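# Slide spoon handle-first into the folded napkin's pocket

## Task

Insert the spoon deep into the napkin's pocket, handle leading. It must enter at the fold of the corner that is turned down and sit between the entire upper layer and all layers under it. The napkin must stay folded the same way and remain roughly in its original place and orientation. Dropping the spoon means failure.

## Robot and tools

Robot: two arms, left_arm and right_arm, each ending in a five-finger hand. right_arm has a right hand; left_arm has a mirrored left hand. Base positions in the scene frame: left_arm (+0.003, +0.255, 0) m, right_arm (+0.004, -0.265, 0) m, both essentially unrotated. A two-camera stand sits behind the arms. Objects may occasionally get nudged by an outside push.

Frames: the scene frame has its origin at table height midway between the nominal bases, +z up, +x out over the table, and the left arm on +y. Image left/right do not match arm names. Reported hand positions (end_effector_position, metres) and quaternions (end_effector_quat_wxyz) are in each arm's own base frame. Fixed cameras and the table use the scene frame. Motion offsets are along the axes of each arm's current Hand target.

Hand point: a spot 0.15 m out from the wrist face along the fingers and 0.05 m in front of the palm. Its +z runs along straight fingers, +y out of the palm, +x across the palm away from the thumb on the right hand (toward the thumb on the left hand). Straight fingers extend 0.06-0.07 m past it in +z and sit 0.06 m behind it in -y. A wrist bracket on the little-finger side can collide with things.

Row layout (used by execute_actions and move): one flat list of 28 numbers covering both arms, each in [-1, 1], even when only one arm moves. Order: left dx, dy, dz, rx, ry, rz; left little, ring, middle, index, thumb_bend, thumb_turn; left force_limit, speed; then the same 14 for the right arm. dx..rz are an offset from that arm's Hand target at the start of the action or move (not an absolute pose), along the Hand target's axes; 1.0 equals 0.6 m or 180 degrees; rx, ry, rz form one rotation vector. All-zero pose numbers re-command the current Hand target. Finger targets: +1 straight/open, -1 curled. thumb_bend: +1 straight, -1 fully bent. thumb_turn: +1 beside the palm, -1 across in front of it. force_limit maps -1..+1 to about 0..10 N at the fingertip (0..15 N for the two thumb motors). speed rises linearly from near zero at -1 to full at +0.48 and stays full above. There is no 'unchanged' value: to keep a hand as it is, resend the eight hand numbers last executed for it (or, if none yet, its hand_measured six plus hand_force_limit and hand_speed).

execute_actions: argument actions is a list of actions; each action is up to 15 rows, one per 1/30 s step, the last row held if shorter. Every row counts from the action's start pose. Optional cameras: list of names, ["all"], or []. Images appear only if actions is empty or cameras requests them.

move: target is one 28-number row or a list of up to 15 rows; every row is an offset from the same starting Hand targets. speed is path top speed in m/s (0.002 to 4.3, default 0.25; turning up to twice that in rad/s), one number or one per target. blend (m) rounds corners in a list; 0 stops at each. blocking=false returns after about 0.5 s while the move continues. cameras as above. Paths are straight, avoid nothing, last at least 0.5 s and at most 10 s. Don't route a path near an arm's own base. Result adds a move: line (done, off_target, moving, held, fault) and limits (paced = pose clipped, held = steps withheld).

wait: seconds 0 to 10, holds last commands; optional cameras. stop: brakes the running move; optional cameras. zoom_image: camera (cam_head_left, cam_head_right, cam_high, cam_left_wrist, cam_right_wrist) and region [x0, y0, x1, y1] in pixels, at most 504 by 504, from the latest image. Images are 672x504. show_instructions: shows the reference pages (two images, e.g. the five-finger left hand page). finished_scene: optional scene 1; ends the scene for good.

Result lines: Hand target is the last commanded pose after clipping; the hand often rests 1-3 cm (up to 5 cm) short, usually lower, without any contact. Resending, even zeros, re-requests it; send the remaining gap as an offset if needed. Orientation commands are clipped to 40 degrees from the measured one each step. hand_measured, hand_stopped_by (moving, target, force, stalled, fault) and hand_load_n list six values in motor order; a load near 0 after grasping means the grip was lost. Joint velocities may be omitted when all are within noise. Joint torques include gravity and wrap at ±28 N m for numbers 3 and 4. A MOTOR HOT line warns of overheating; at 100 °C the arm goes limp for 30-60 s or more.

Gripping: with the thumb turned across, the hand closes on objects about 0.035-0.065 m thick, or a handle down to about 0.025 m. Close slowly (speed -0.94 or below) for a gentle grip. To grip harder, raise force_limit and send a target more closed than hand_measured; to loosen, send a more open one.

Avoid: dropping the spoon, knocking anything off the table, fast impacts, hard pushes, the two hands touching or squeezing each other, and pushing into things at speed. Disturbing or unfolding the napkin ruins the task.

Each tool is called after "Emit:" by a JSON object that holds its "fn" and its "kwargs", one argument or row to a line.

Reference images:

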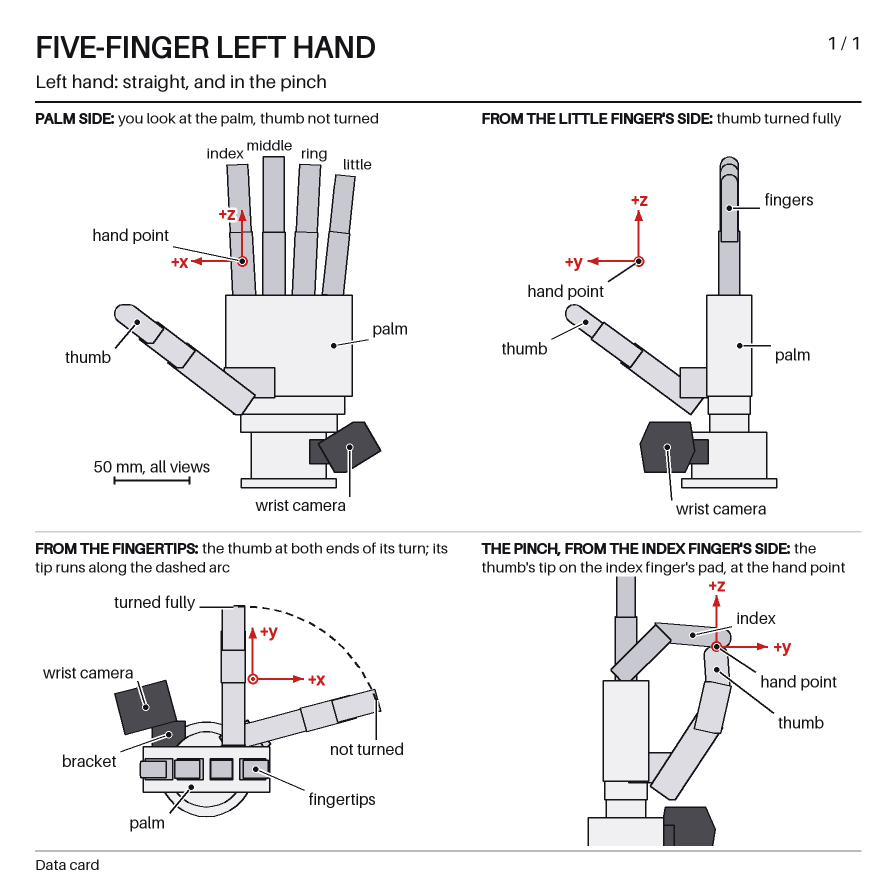

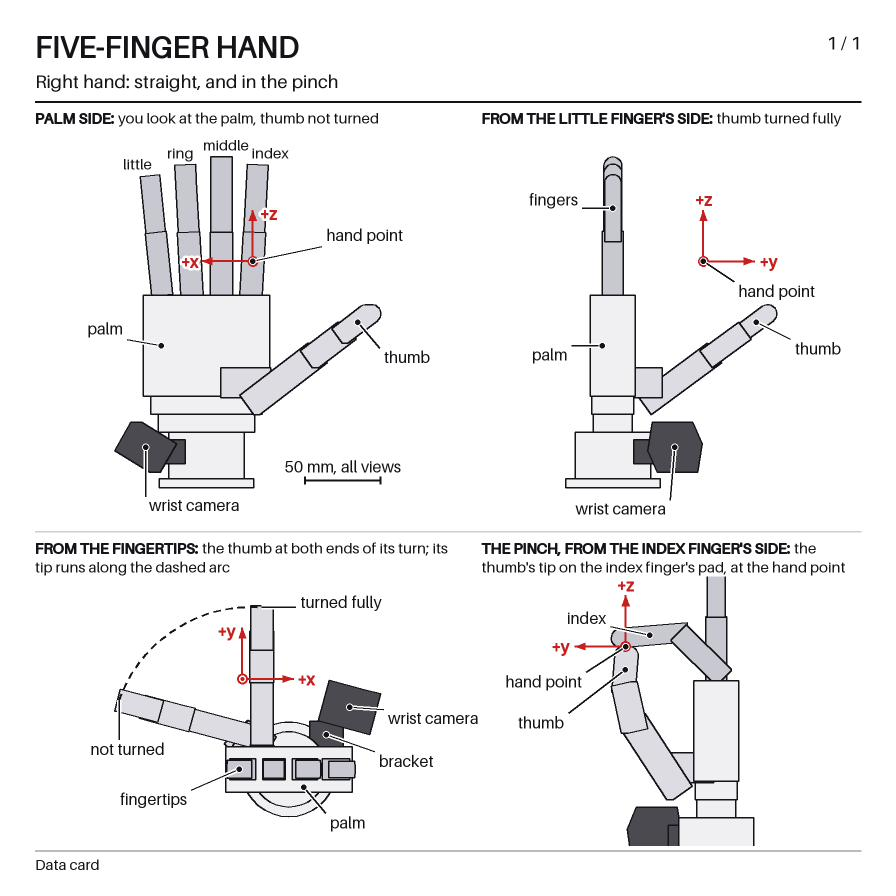

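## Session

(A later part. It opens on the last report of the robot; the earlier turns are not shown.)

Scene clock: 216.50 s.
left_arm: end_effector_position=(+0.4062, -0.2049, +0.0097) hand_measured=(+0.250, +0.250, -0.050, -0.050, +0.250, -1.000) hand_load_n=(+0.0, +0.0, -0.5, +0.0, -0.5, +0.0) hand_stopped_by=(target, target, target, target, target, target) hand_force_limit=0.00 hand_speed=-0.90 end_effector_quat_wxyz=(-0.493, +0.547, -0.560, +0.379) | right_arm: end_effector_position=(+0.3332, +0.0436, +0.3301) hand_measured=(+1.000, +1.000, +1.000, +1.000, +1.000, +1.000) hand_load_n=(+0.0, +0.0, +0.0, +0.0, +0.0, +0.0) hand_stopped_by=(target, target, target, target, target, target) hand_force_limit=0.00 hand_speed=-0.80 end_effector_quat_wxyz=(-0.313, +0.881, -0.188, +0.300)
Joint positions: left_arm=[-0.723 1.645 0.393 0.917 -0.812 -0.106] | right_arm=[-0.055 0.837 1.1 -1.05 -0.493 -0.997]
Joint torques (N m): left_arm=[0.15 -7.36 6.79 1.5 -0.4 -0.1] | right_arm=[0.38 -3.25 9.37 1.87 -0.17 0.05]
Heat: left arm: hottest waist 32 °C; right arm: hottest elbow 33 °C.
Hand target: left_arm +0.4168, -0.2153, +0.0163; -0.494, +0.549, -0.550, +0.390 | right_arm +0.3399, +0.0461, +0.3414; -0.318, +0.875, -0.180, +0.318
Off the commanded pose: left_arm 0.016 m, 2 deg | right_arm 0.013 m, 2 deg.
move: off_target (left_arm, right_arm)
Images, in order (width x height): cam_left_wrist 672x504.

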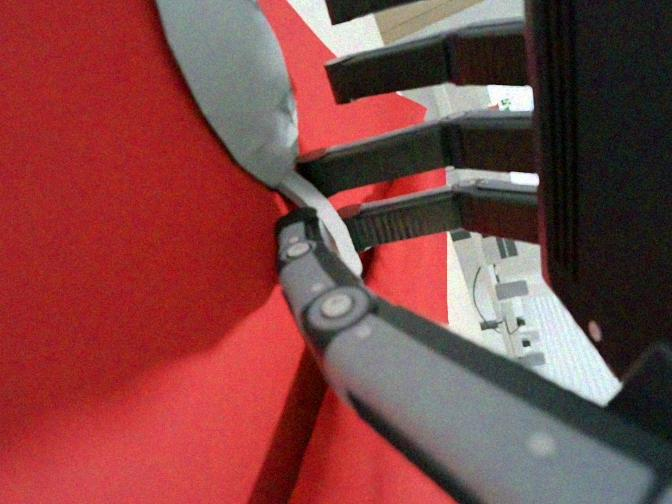

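Emit:
{"fn": "move", "kwargs": {
  "target": [0,0,0,0,0,0,0.5,0.5,0.5,0.5,0.25,-1,0.0,-0.5,0,0,0,0,0,0,1,1,1,1,1,1,0,-0.8],
  "speed": 0.05
}}

Scene clock: 217.90 s.
left_arm: end_effector_position=(+0.4062, -0.2049, +0.0097) hand_measured=(+0.500, +0.500, +0.500, +0.500, +0.250, -1.000) hand_load_n=(+0.0, -0.5, +0.0, +0.0, -0.5, +0.0) hand_stopped_by=(target, target, target, target, target, target) hand_force_limit=0.00 hand_speed=-0.50 end_effector_quat_wxyz=(-0.493, +0.547, -0.560, +0.379) | right_arm: end_effector_position=(+0.3332, +0.0436, +0.3301) hand_measured=(+1.000, +1.000, +1.000, +1.000, +1.000, +1.000) hand_load_n=(+0.0, +0.0, +0.0, +0.0, +0.0, +0.0) hand_stopped_by=(target, target, target, target, target, target) hand_force_limit=0.00 hand_speed=-0.80 end_effector_quat_wxyz=(-0.313, +0.881, -0.188, +0.300)
Joint positions: left_arm=[-0.723 1.645 0.393 0.917 -0.812 -0.106] | right_arm=[-0.055 0.837 1.1 -1.05 -0.493 -0.997]
Joint torques (N m): left_arm=[0.15 -7.24 6.79 1.47 -0.39 -0.09] | right_arm=[0.38 -3.25 9.4 1.88 -0.16 0.06]
Heat: left arm: hottest waist 32 °C; right arm: hottest elbow 33 °C.
Hand target: left_arm +0.4168, -0.2153, +0.0163; -0.494, +0.549, -0.550, +0.390 | right_arm +0.3399, +0.0461, +0.3414; -0.318, +0.875, -0.180, +0.318
Off the commanded pose: left_arm 0.016 m, 2 deg | right_arm 0.013 m, 2 deg.
move: off_target (left_arm, right_arm)

Emit:
{"fn": "move", "kwargs": {
  "target": [-0.0088,-0.0828,-0.0092,0,0,0,0.5,0.5,0.5,0.5,0.25,-1,0.0,-0.5,0,0,0,0,0,0,1,1,1,1,1,1,0,-0.8],
  "speed": 0.06,
  "cameras": ["cam_left_wrist","cam_high"]
}}

Emit:
{"fn": "zoom_image", "kwargs": {
  "camera": "cam_high",
  "region": [310, 150, 420, 240]
}}

Scene clock: 219.80 s.
left_arm: end_effector_position=(+0.4067, -0.2057, +0.0456) hand_measured=(+0.500, +0.500, +0.500, +0.500, +0.250, -1.000) hand_load_n=(+0.0, +0.0, +0.0, +0.0, +0.0, +0.0) hand_stopped_by=(target, target, target, target, target, target) hand_force_limit=0.00 hand_speed=-0.50 end_effector_quat_wxyz=(-0.492, +0.546, -0.566, +0.372) | right_arm: end_effector_position=(+0.3332, +0.0436, +0.3301) hand_measured=(+1.000, +1.000, +1.000, +1.000, +1.000, +1.000) hand_load_n=(+0.0, +0.0, +0.0, +0.0, +0.0, +0.0) hand_stopped_by=(target, target, target, target, target, target) hand_force_limit=0.00 hand_speed=-0.80 end_effector_quat_wxyz=(-0.313, +0.881, -0.188, +0.300)
Joint positions: left_arm=[-0.723 1.479 0.416 0.709 -0.811 -0.106] | right_arm=[-0.055 0.837 1.1 -1.05 -0.493 -0.997]
Joint torques (N m): left_arm=[0.97 -9.17 8.92 0.95 -0.05 -0.05] | right_arm=[0.38 -3.19 9.42 1.85 -0.16 0.04]
Heat: left arm: hottest waist 32 °C; right arm: hottest elbow 33 °C.
Hand target: left_arm +0.4219, -0.2153, +0.0663; -0.494, +0.549, -0.550, +0.390 | right_arm +0.3399, +0.0461, +0.3414; -0.318, +0.875, -0.180, +0.318
Off the commanded pose: left_arm 0.027 m, 3 deg | right_arm 0.013 m, 2 deg.
move: off_target (left_arm, right_arm)
Images, in order (width x height): cam_high 672x504, cam_left_wrist 672x504.

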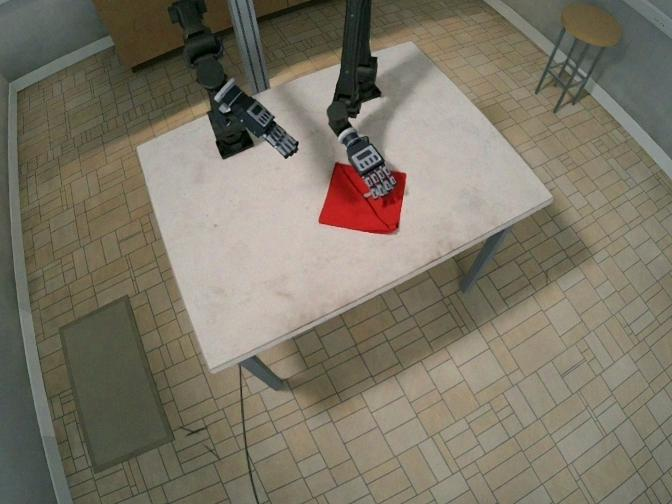

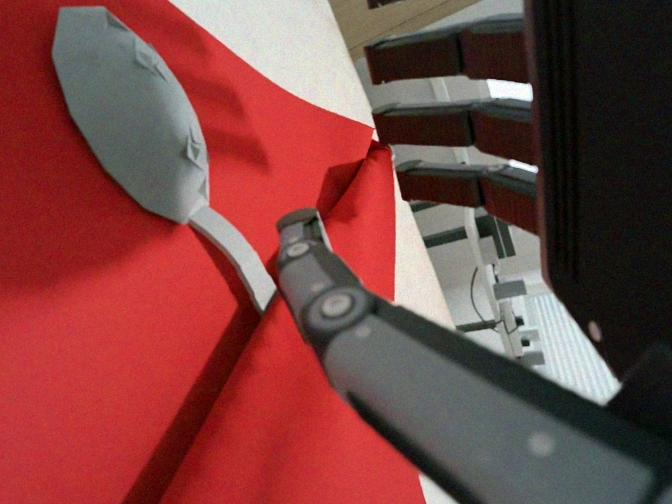

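Scaled by 4.582 from the camera's 672x504 image, which has a finer 960x720 frame.

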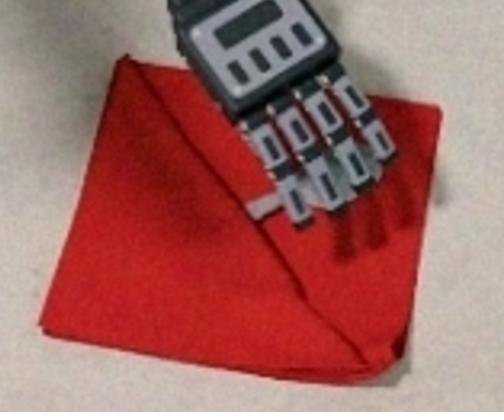

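Emit:
{"fn": "move", "kwargs": {
  "target": [-0.1814,0.0171,0.0208,0,0,0,0.5,0.5,0.5,0.5,0.25,-1,0.0,-0.5,0,0,0,0,0,0,1,1,1,1,1,1,0,-0.8],
  "speed": 0.15,
  "cameras": ["cam_left_wrist","cam_high","cam_head_left","cam_head_right"]
}}

Emit:
{"fn": "zoom_image", "kwargs": {
  "camera": "cam_high",
  "region": [310, 130, 430, 240]
}}

Emit:
{"fn": "zoom_image", "kwargs": {
  "camera": "cam_head_left",
  "region": [280, 290, 400, 390]
}}

Emit:
{"fn": "zoom_image", "kwargs": {
  "camera": "cam_head_right",
  "region": [295, 285, 415, 385]
}}

Scene clock: 221.73 s.
left_arm: end_effector_position=(+0.4177, -0.1066, +0.0534) hand_measured=(+0.500, +0.500, +0.500, +0.500, +0.250, -1.000) hand_load_n=(+0.0, +0.0, +0.0, +0.0, +0.0, +0.0) hand_stopped_by=(target, target, target, target, target, target) hand_force_limit=0.00 hand_speed=-0.50 end_effector_quat_wxyz=(-0.483, +0.557, -0.559, +0.379) | right_arm: end_effector_position=(+0.3332, +0.0436, +0.3301) hand_measured=(+1.000, +1.000, +1.000, +1.000, +1.000, +1.000) hand_load_n=(+0.0, -0.5, +0.0, +0.0, +0.5, +0.0) hand_stopped_by=(target, target, target, target, target, target) hand_force_limit=0.00 hand_speed=-0.80 end_effector_quat_wxyz=(-0.313, +0.881, -0.188, +0.300)
Joint positions: left_arm=[-0.402 1.345 0.296 0.765 -0.504 -0.017] | right_arm=[-0.055 0.837 1.1 -1.05 -0.493 -0.997]
Joint torques (N m): left_arm=[1.44 -7.3 5.7 2.48 0.06 0.1] | right_arm=[0.32 -3.25 9.42 1.92 -0.16 0.06]
Heat: left arm: hottest waist 32 °C; right arm: hottest elbow 33 °C.
Hand target: left_arm +0.4217, -0.1053, +0.0664; -0.494, +0.549, -0.550, +0.390 | right_arm +0.3399, +0.0461, +0.3414; -0.318, +0.875, -0.180, +0.318
Off the commanded pose: left_arm 0.014 m, 2 deg | right_arm 0.013 m, 2 deg.
move: off_target (left_arm, right_arm)
Images, in order (width x height): cam_head_left 672x504, cam_head_right 672x504, cam_high 672x504, cam_left_wrist 672x504.

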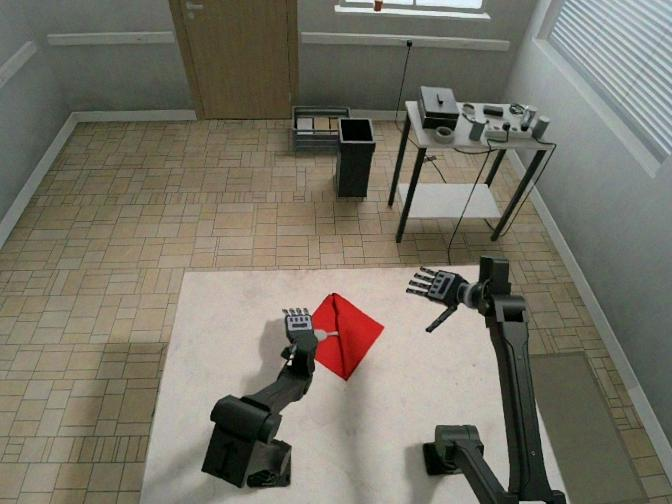

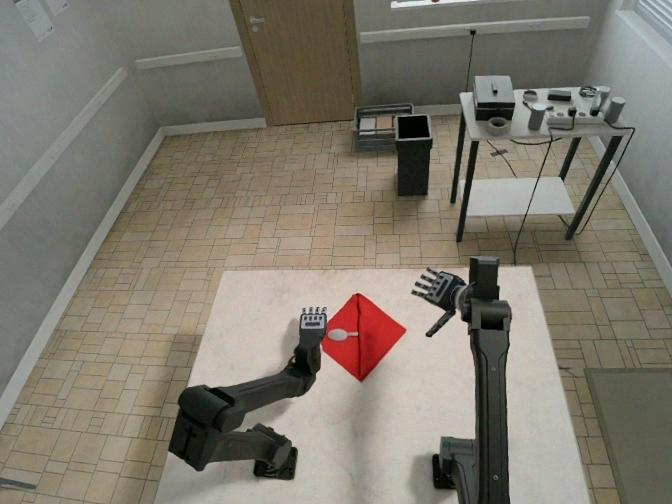

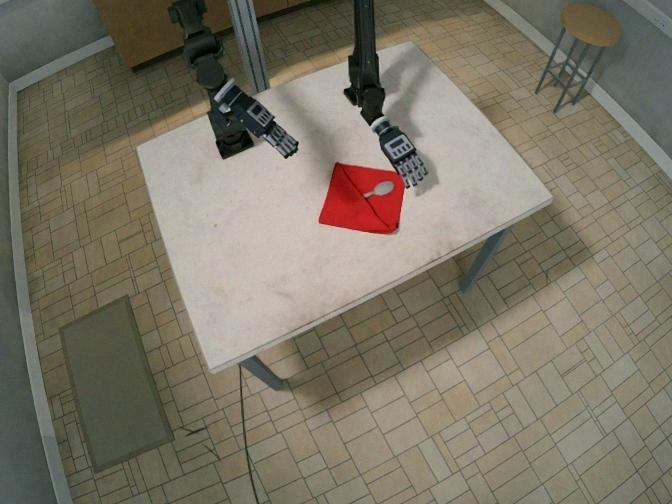

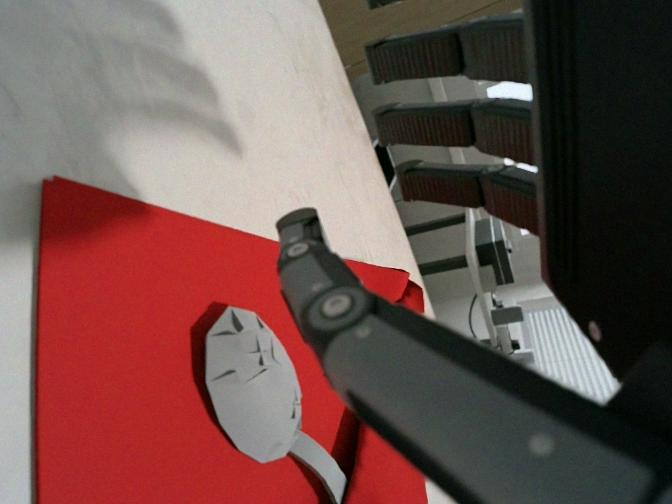

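Scaled by 4.200 from the camera's 672x504 image, which has a finer 960x720 frame.

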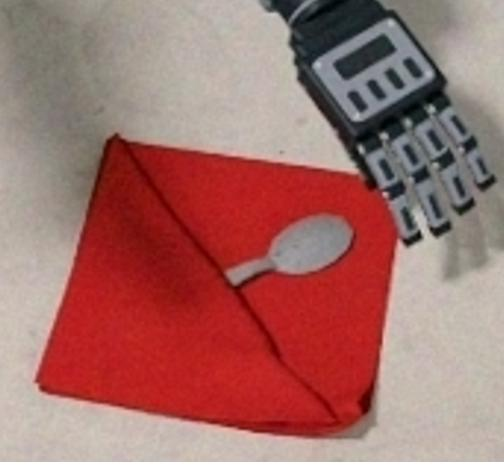

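Scaled by 4.200 from the camera's 672x504 image, which has a finer 960x720 frame.

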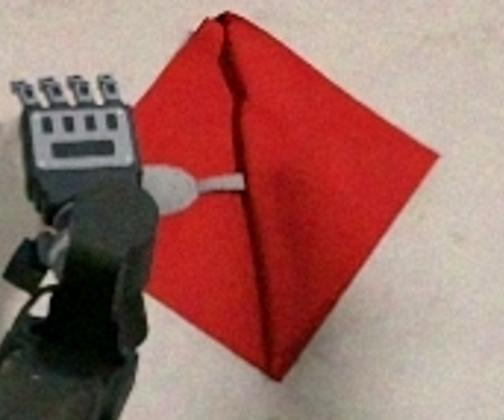

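Scaled by 4.200 from the camera's 672x504 image, which has a finer 960x720 frame.

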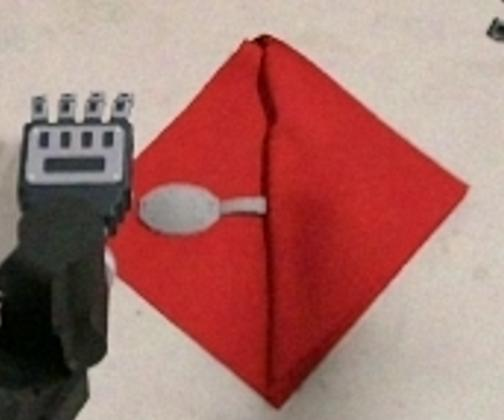

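Emit:
{"fn": "move", "kwargs": {
  "target": [0.0137,0.0790,0.0153,-0.0064,-0.0540,-0.0115,0.5,0.5,0.5,-0.13,0.158,-1,0.0,-0.2,0,0,0,0,0,0,1,1,1,1,1,1,0,-0.8],
  "speed": 0.06,
  "cameras": ["cam_left_wrist","cam_high","cam_head_right"]
}}

Emit:
{"fn": "zoom_image", "kwargs": {
  "camera": "cam_high",
  "region": [310, 130, 430, 240]
}}

Emit:
{"fn": "zoom_image", "kwargs": {
  "camera": "cam_head_right",
  "region": [295, 285, 415, 385]
}}

Scene clock: 227.70 s.
left_arm: end_effector_position=(+0.4105, -0.0994, +0.0090) hand_measured=(+0.500, +0.500, +0.500, -0.130, +0.158, -1.000) hand_load_n=(+0.0, +0.0, +0.0, +0.0, +0.0, +0.0) hand_stopped_by=(target, target, target, target, target, target) hand_force_limit=0.00 hand_speed=-0.20 end_effector_quat_wxyz=(-0.524, +0.594, -0.514, +0.329) | right_arm: end_effector_position=(+0.3332, +0.0436, +0.3301) hand_measured=(+1.000, +1.000, +1.000, +1.000, +1.000, +1.000) hand_load_n=(+0.0, +0.0, +0.0, +0.0, +0.0, +0.0) hand_stopped_by=(target, target, target, target, target, target) hand_force_limit=0.00 hand_speed=-0.80 end_effector_quat_wxyz=(-0.313, +0.881, -0.188, +0.300)
Joint positions: left_arm=[-0.497 1.583 0.296 0.953 -0.766 -0.083] | right_arm=[-0.055 0.837 1.1 -1.05 -0.493 -0.997]
Joint torques (N m): left_arm=[0.09 -6.12 5.65 2.3 -0.5 -0.13] | right_arm=[0.44 -3.19 9.37 1.92 -0.16 0.05]
Heat: left arm: hottest waist 32 °C; right arm: hottest elbow 34 °C.
Hand target: left_arm +0.4210, -0.1080, +0.0175; -0.526, +0.595, -0.500, +0.345 | right_arm +0.3399, +0.0461, +0.3414; -0.318, +0.875, -0.180, +0.318
Off the commanded pose: left_arm 0.016 m, 3 deg | right_arm 0.013 m, 2 deg.
move: off_target (left_arm, right_arm)
Images, in order (width x height): cam_head_right 672x504, cam_high 672x504, cam_left_wrist 672x504.

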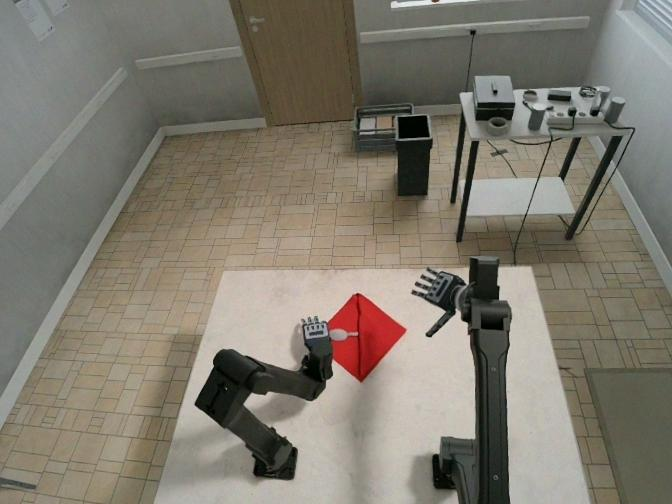

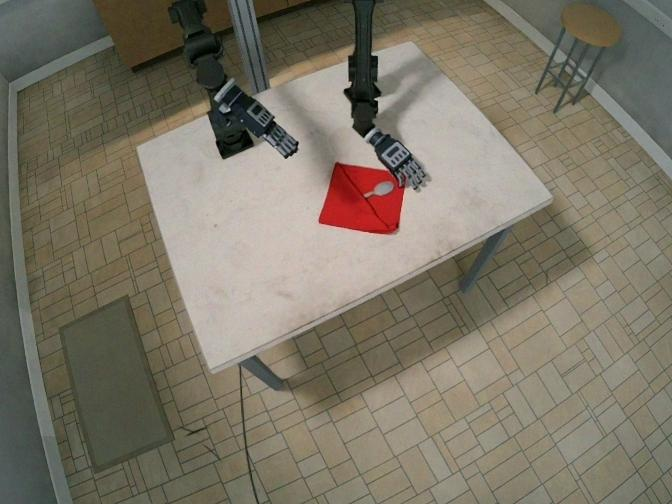

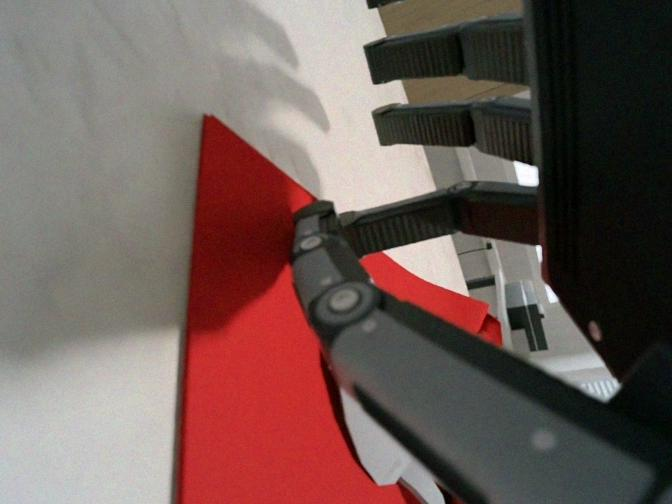

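Scaled by 4.200 from the camera's 672x504 image, which has a finer 960x720 frame.

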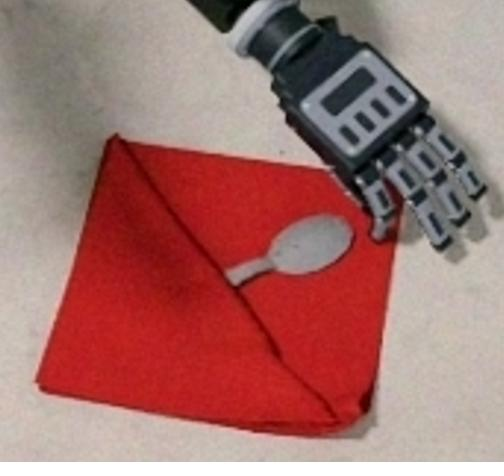

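Scaled by 4.200 from the camera's 672x504 image, which has a finer 960x720 frame.

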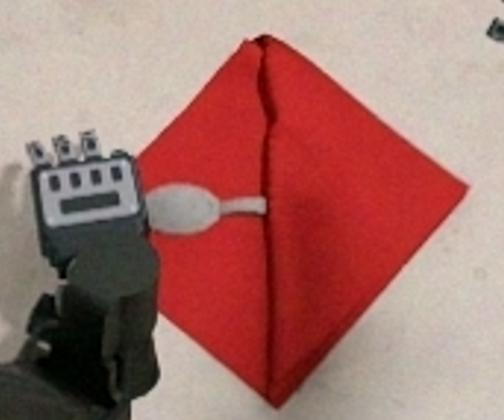

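Emit:
{"fn": "zoom_image", "kwargs": {
  "camera": "cam_left_wrist",
  "region": [270, 180, 540, 504]
}}

Emit:
{"fn": "zoom_image", "kwargs": {
  "camera": "cam_high",
  "region": [365, 160, 425, 205]
}}

Scaled by 1.556 from the camera's 672x504 image, which has a finer 960x720 frame.

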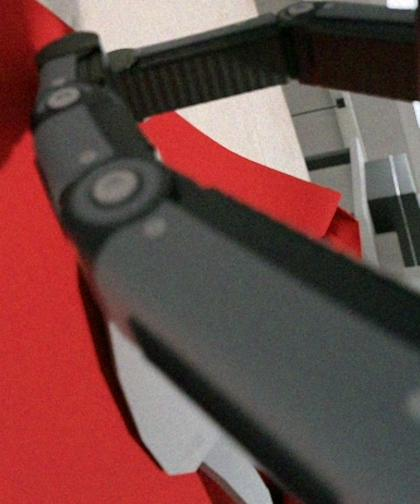

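Scaled by 8.400 from the camera's 672x504 image, which has a finer 960x720 frame.

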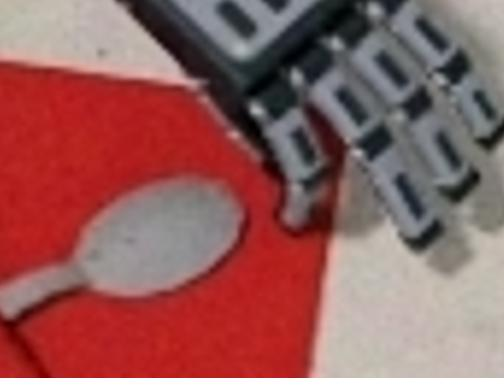

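Emit:
{"fn": "move", "kwargs": {
  "target": [0.0482,-0.0083,-0.0118,0,0,0,0.5,0.5,0.5,-0.13,0.158,-1,0.0,-0.2,0,0,0,0,0,0,1,1,1,1,1,1,0,-0.8],
  "speed": 0.04,
  "cameras": ["cam_left_wrist","cam_high","cam_head_right"]
}}

Emit:
{"fn": "zoom_image", "kwargs": {
  "camera": "cam_high",
  "region": [325, 155, 425, 240]
}}

Emit:
{"fn": "zoom_image", "kwargs": {
  "camera": "cam_head_right",
  "region": [295, 285, 415, 385]
}}

Scene clock: 230.50 s.
left_arm: end_effector_position=(+0.4127, -0.1245, +0.0157) hand_measured=(+0.500, +0.500, +0.500, -0.130, +0.158, -1.000) hand_load_n=(+0.0, +0.0, +0.0, +0.0, +0.0, -0.5) hand_stopped_by=(target, target, target, target, target, target) hand_force_limit=0.00 hand_speed=-0.20 end_effector_quat_wxyz=(-0.530, +0.592, -0.508, +0.333) | right_arm: end_effector_position=(+0.3332, +0.0436, +0.3301) hand_measured=(+1.000, +1.000, +1.000, +1.000, +1.000, +1.000) hand_load_n=(+0.0, +0.0, +0.0, +0.0, +0.0, +0.0) hand_stopped_by=(target, target, target, target, target, target) hand_force_limit=0.00 hand_speed=-0.80 end_effector_quat_wxyz=(-0.313, +0.881, -0.188, +0.300)
Joint positions: left_arm=[-0.577 1.588 0.333 0.92 -0.849 -0.108] | right_arm=[-0.055 0.837 1.1 -1.05 -0.493 -0.997]
Joint torques (N m): left_arm=[0.09 -6.36 6.9 0.88 -0.44 -0.13] | right_arm=[0.38 -2.96 9.4 1.88 -0.17 0.05]
Heat: left arm: hottest waist 32 °C; right arm: hottest elbow 34 °C.
Hand target: left_arm +0.4232, -0.1379, +0.0204; -0.526, +0.595, -0.500, +0.345 | right_arm +0.3399, +0.0461, +0.3414; -0.318, +0.875, -0.180, +0.318
Off the commanded pose: left_arm 0.018 m, 2 deg | right_arm 0.013 m, 2 deg.
move: off_target (left_arm, right_arm)
Images, in order (width x height): cam_head_right 672x504, cam_high 672x504, cam_left_wrist 672x504.

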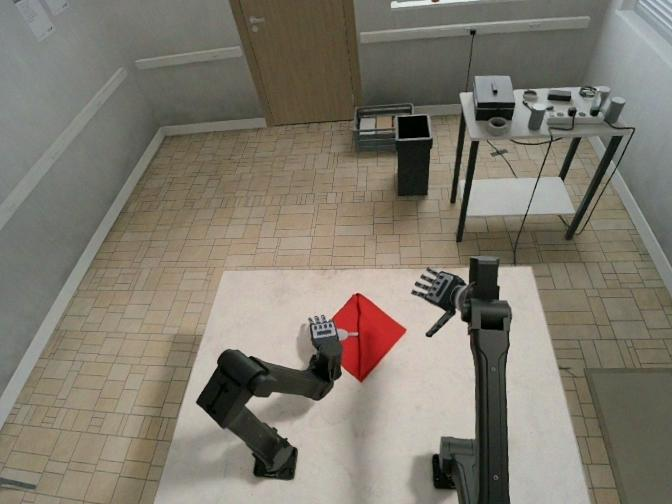

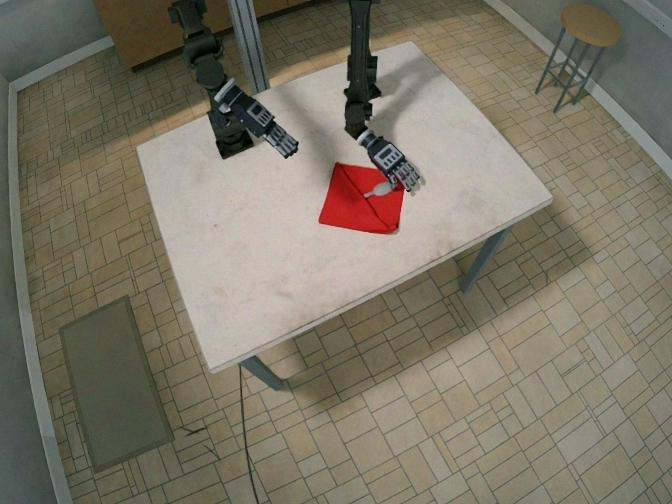

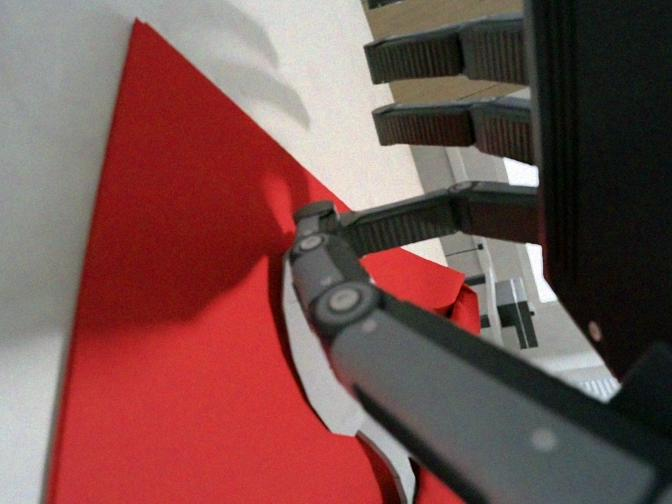

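Scaled by 5.040 from the camera's 672x504 image, which has a finer 960x720 frame.

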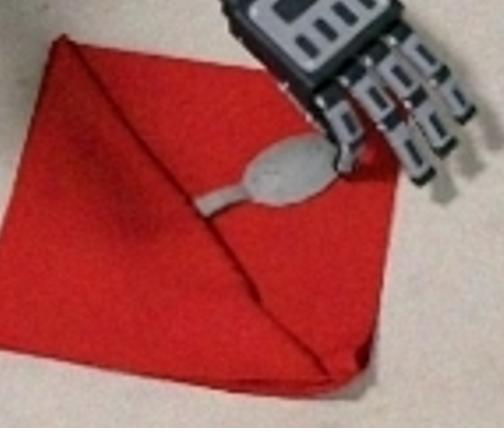

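Scaled by 4.200 from the camera's 672x504 image, which has a finer 960x720 frame.

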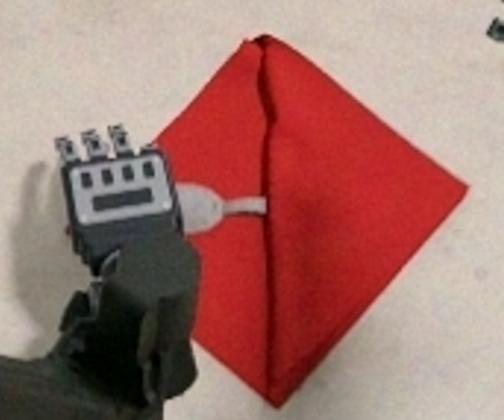

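Emit:
{"fn": "move", "kwargs": {
  "target": [-0.0084,0.0102,0.0049,0,0,0,0.5,0.5,0.5,-0.13,0.158,-1,0.0,-0.2,0,0,0,0,0,0,1,1,1,1,1,1,0,-0.8],
  "speed": 0.04,
  "cameras": ["cam_left_wrist","cam_high"]
}}

Emit:
{"fn": "zoom_image", "kwargs": {
  "camera": "cam_high",
  "region": [325, 155, 425, 240]
}}

Emit:
{"fn": "zoom_image", "kwargs": {
  "camera": "cam_left_wrist",
  "region": [220, 150, 460, 504]
}}

Scene clock: 232.07 s.
left_arm: end_effector_position=(+0.4124, -0.1239, +0.0109) hand_measured=(+0.500, +0.500, +0.500, -0.130, +0.158, -1.000) hand_load_n=(-0.5, +0.0, +0.0, +0.0, -1.0, -0.5) hand_stopped_by=(target, target, target, target, target, target) hand_force_limit=0.00 hand_speed=-0.20 end_effector_quat_wxyz=(-0.529, +0.592, -0.510, +0.331) | right_arm: end_effector_position=(+0.3332, +0.0436, +0.3301) hand_measured=(+1.000, +1.000, +1.000, +1.000, +1.000, +1.000) hand_load_n=(+0.0, +0.0, +0.0, +0.0, +0.0, -0.5) hand_stopped_by=(target, target, target, target, target, target) hand_force_limit=0.00 hand_speed=-0.80 end_effector_quat_wxyz=(-0.313, +0.881, -0.188, +0.300)
Joint positions: left_arm=[-0.576 1.606 0.333 0.932 -0.847 -0.109] | right_arm=[-0.055 0.837 1.1 -1.05 -0.493 -0.997]
Joint torques (N m): left_arm=[1.44 -6.01 5.89 1.94 0.13 -0.08] | right_arm=[0.38 -3.14 9.42 1.87 -0.16 0.04]
Heat: left arm: hottest waist 32 °C; right arm: hottest elbow 34 °C.
Hand target: left_arm +0.4232, -0.1319, +0.0145; -0.526, +0.595, -0.500, +0.345 | right_arm +0.3399, +0.0461, +0.3414; -0.318, +0.875, -0.180, +0.318
Off the commanded pose: left_arm 0.014 m, 2 deg | right_arm 0.013 m, 2 deg.
move: off_target (left_arm, right_arm)
Images, in order (width x height): cam_high 672x504, cam_left_wrist 672x504.

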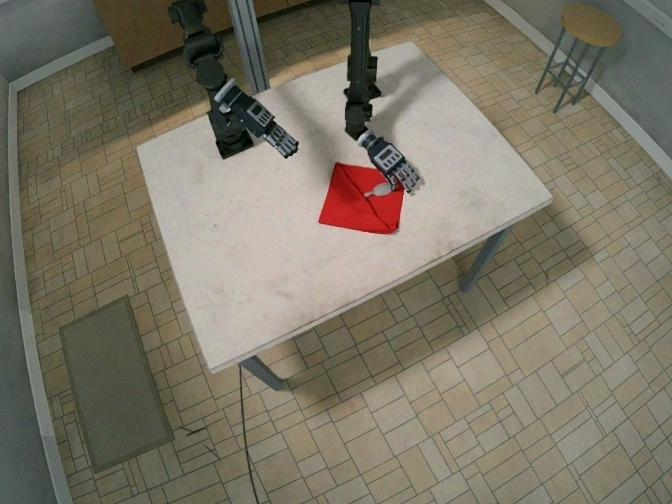

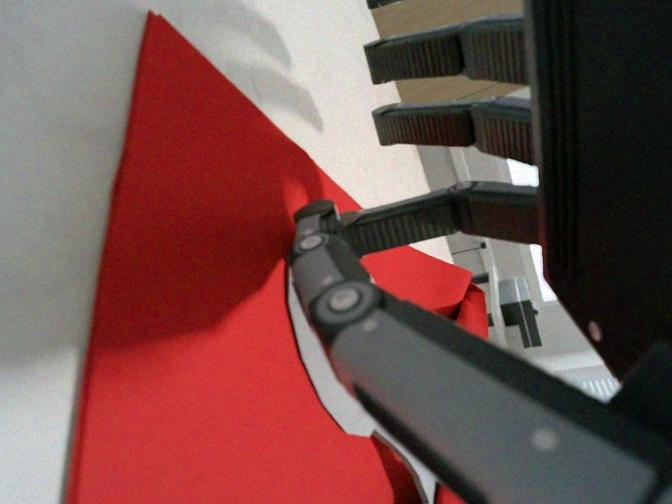

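Scaled by 5.040 from the camera's 672x504 image, which has a finer 960x720 frame.

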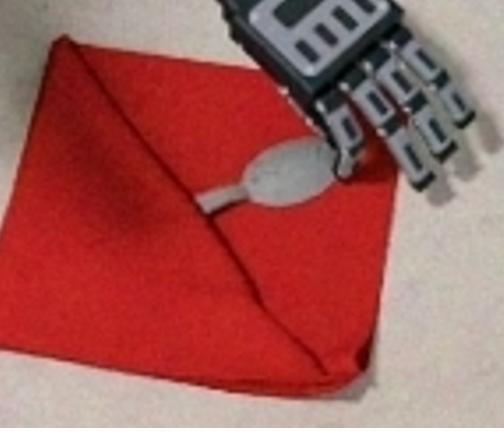

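Scaled by 1.424 from the camera's 672x504 image, which has a finer 960x720 frame.

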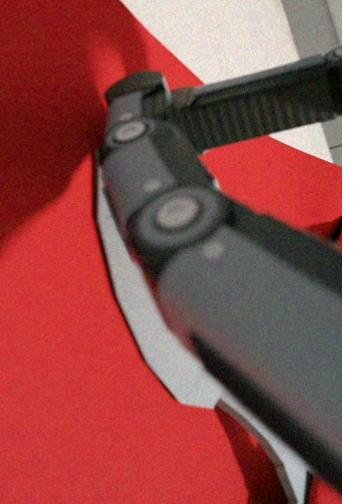

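Emit:
{"fn": "move", "kwargs": {
  "target": [0.0630,-0.0065,-0.0208,0,0,0,0.5,0.5,0.5,-0.13,0.158,-1,0.0,-0.2,0,0,0,0,0,0,1,1,1,1,1,1,0,-0.8],
  "speed": 0.04,
  "cameras": ["cam_left_wrist","cam_high","cam_head_right"]
}}

Emit:
{"fn": "zoom_image", "kwargs": {
  "camera": "cam_high",
  "region": [325, 155, 425, 240]
}}

Emit:
{"fn": "zoom_image", "kwargs": {
  "camera": "cam_head_right",
  "region": [295, 285, 415, 385]
}}

Scene clock: 234.13 s.
left_arm: end_effector_position=(+0.4133, -0.1575, +0.0129) hand_measured=(+0.500, +0.500, +0.500, -0.130, +0.158, -1.000) hand_load_n=(+0.0, +0.0, +0.5, +0.0, +0.0, -0.5) hand_stopped_by=(target, target, target, target, target, target) hand_force_limit=0.00 hand_speed=-0.20 end_effector_quat_wxyz=(-0.530, +0.592, -0.507, +0.334) | right_arm: end_effector_position=(+0.3332, +0.0436, +0.3301) hand_measured=(+1.000, +1.000, +1.000, +1.000, +1.000, +1.000) hand_load_n=(+0.0, +0.0, +0.0, +0.0, +0.0, +0.0) hand_stopped_by=(target, target, target, target, target, target) hand_force_limit=0.00 hand_speed=-0.80 end_effector_quat_wxyz=(-0.313, +0.881, -0.188, +0.300)
Joint positions: left_arm=[-0.668 1.625 0.388 0.866 -0.935 -0.157] | right_arm=[-0.055 0.837 1.1 -1.05 -0.493 -0.997]
Joint torques (N m): left_arm=[0.03 -6.83 6.99 0.79 -0.45 -0.17] | right_arm=[0.5 -3.25 9.39 1.87 -0.16 0.04]
Heat: left arm: hottest waist 32 °C; right arm: hottest elbow 34 °C.
Hand target: left_arm +0.4223, -0.1719, +0.0165; -0.526, +0.595, -0.500, +0.345 | right_arm +0.3399, +0.0461, +0.3414; -0.318, +0.875, -0.180, +0.318
Off the commanded pose: left_arm 0.017 m, 2 deg | right_arm 0.013 m, 2 deg.
move: off_target (left_arm, right_arm)
Images, in order (width x height): cam_head_right 672x504, cam_high 672x504, cam_left_wrist 672x504.

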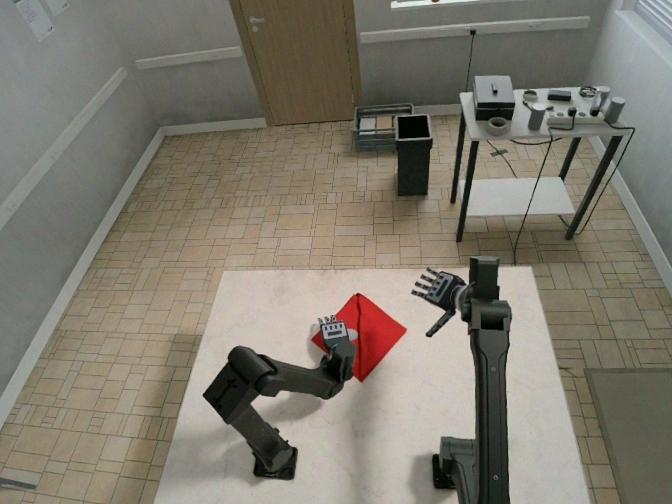

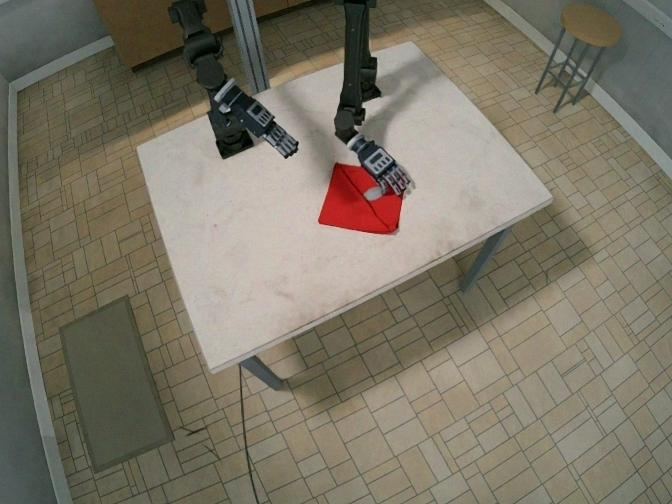

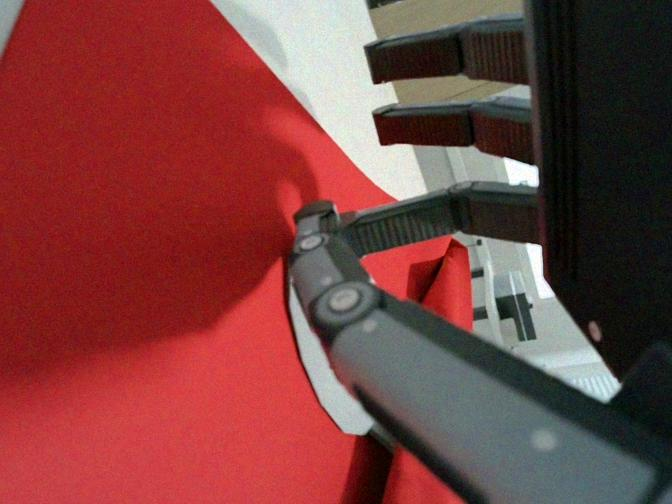

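Scaled by 5.040 from the camera's 672x504 image, which has a finer 960x720 frame.

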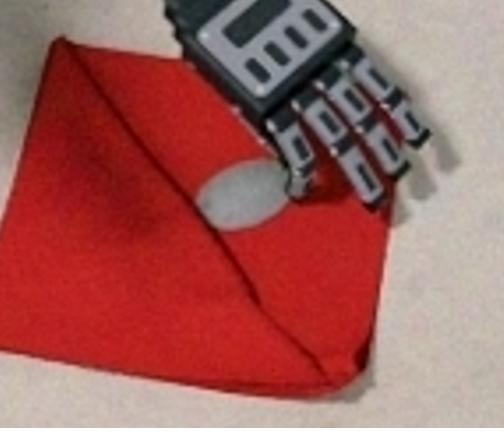

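Scaled by 4.200 from the camera's 672x504 image, which has a finer 960x720 frame.

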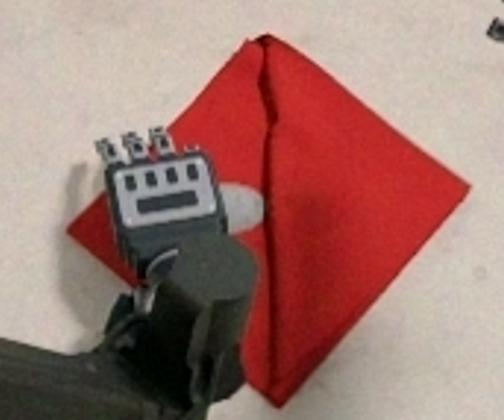

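Emit:
{"fn": "move", "kwargs": {
  "target": [
    [-0.0417,-0.0792,-0.0080,0,0,0,0.5,0.5,0.5,-0.13,0.158,-1,0.0,-0.2,0,0,0,0,0,0,1,1,1,1,1,1,0,-0.8],
    [-0.2147,-0.1833,0.0145,0,0,0,0.5,0.5,0.5,-0.13,0.158,-1,0.0,-0.2,0,0,0,0,0,0,1,1,1,1,1,1,0,-0.8]
  ],
  "speed": [0.06,0.2],
  "blend": [0.02,0],
  "cameras": ["cam_left_wrist","cam_high","cam_head_right","cam_head_left"]
}}

Emit:
{"fn": "zoom_image", "kwargs": {
  "camera": "cam_high",
  "region": [310, 150, 420, 245]
}}

Emit:
{"fn": "zoom_image", "kwargs": {
  "camera": "cam_head_left",
  "region": [280, 285, 395, 385]
}}

Emit:
{"fn": "zoom_image", "kwargs": {
  "camera": "cam_head_right",
  "region": [295, 285, 415, 385]
}}

Scene clock: 237.20 s.
left_arm: end_effector_position=(+0.4185, -0.0540, +0.1253) hand_measured=(+0.500, +0.500, +0.500, -0.130, +0.158, -1.000) hand_load_n=(+0.0, +0.0, +0.0, +0.0, +0.0, +0.0) hand_stopped_by=(target, target, target, target, target, target) hand_force_limit=0.00 hand_speed=-0.20 end_effector_quat_wxyz=(-0.520, +0.600, -0.503, +0.343) | right_arm: end_effector_position=(+0.3332, +0.0436, +0.3301) hand_measured=(+1.000, +1.000, +1.000, +1.000, +1.000, +1.000) hand_load_n=(+0.0, +0.0, +0.0, +0.0, +0.0, +0.0) hand_stopped_by=(target, target, target, target, target, target) hand_force_limit=0.00 hand_speed=-0.80 end_effector_quat_wxyz=(-0.313, +0.881, -0.188, +0.300)
Joint positions: left_arm=[-0.319 1.042 0.359 0.409 -0.591 -0.042] | right_arm=[-0.055 0.837 1.1 -1.05 -0.493 -0.997]
Joint torques (N m): left_arm=[1.44 -4.84 9.2 0.99 0.05 0.11] | right_arm=[0.38 -3.19 9.42 1.85 -0.17 0.05]
Heat: left arm: hottest waist 32 °C; right arm: hottest elbow 34 °C.
Hand target: left_arm +0.4221, -0.0520, +0.1364; -0.526, +0.595, -0.500, +0.345 | right_arm +0.3399, +0.0461, +0.3414; -0.318, +0.875, -0.180, +0.318
Off the commanded pose: left_arm 0.012 m, 1 deg | right_arm 0.013 m, 2 deg.
move: off_target (left_arm, right_arm)
Images, in order (width x height): cam_head_left 672x504, cam_head_right 672x504, cam_high 672x504, cam_left_wrist 672x504.

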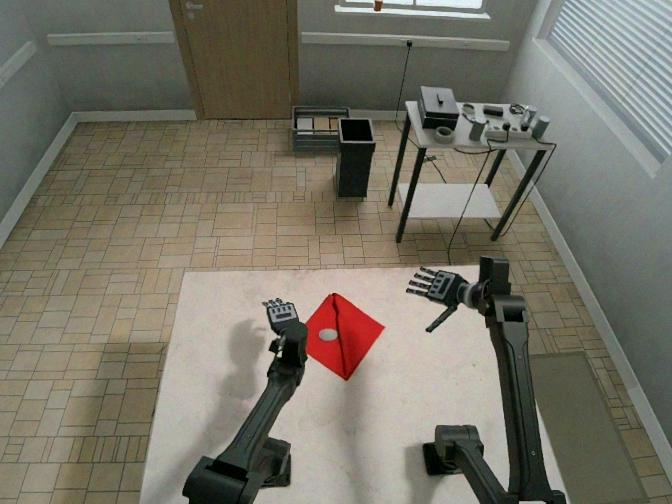

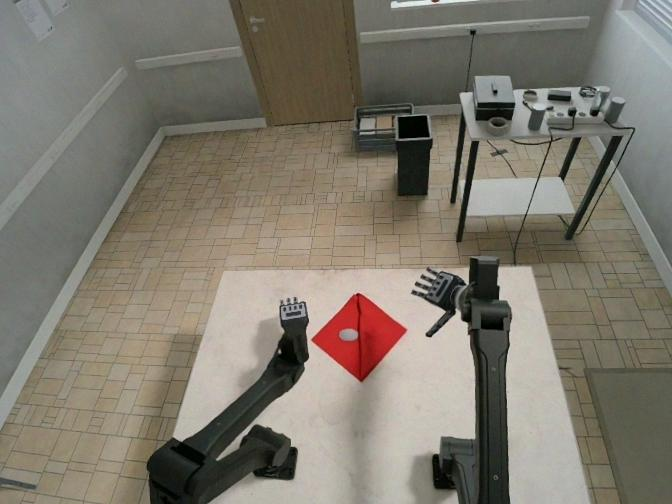

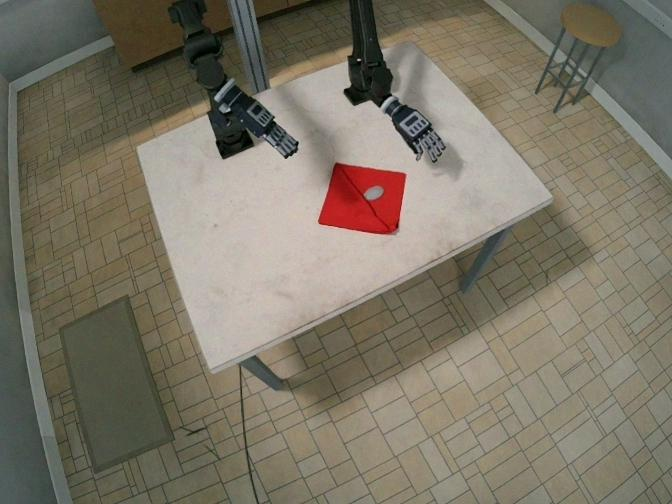

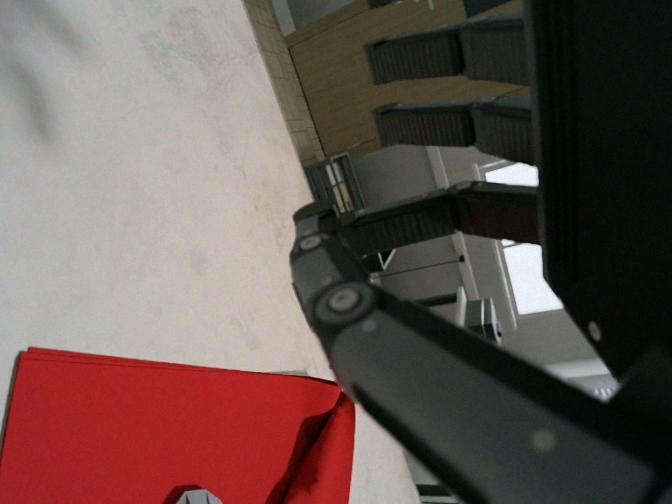

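Scaled by 4.582 from the camera's 672x504 image, which has a finer 960x720 frame.

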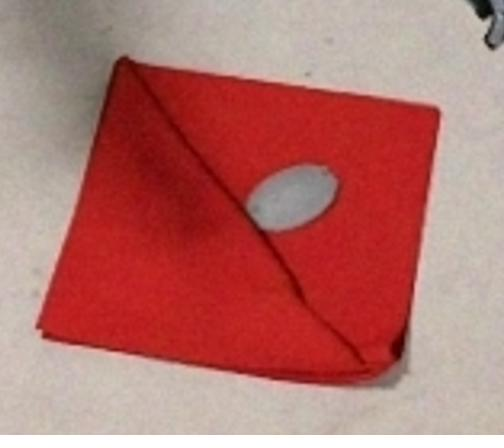

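Scaled by 4.383 from the camera's 672x504 image, which has a finer 960x720 frame.

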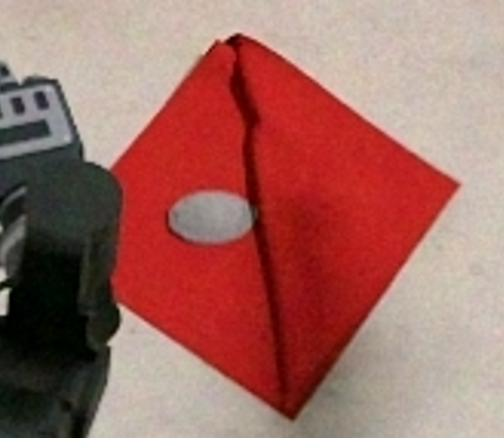

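Scaled by 4.200 from the camera's 672x504 image, which has a finer 960x720 frame.

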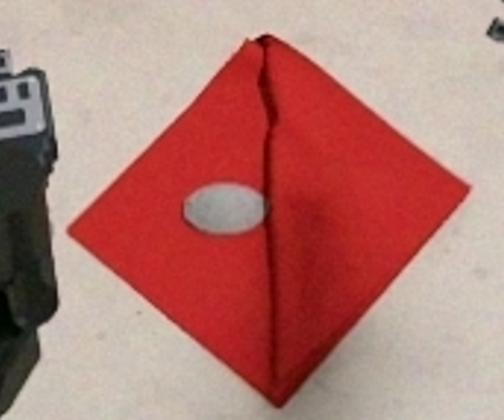

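Emit:
{"fn": "finished_scene", "kwargs": {

}}

The scene is finished: the task was done.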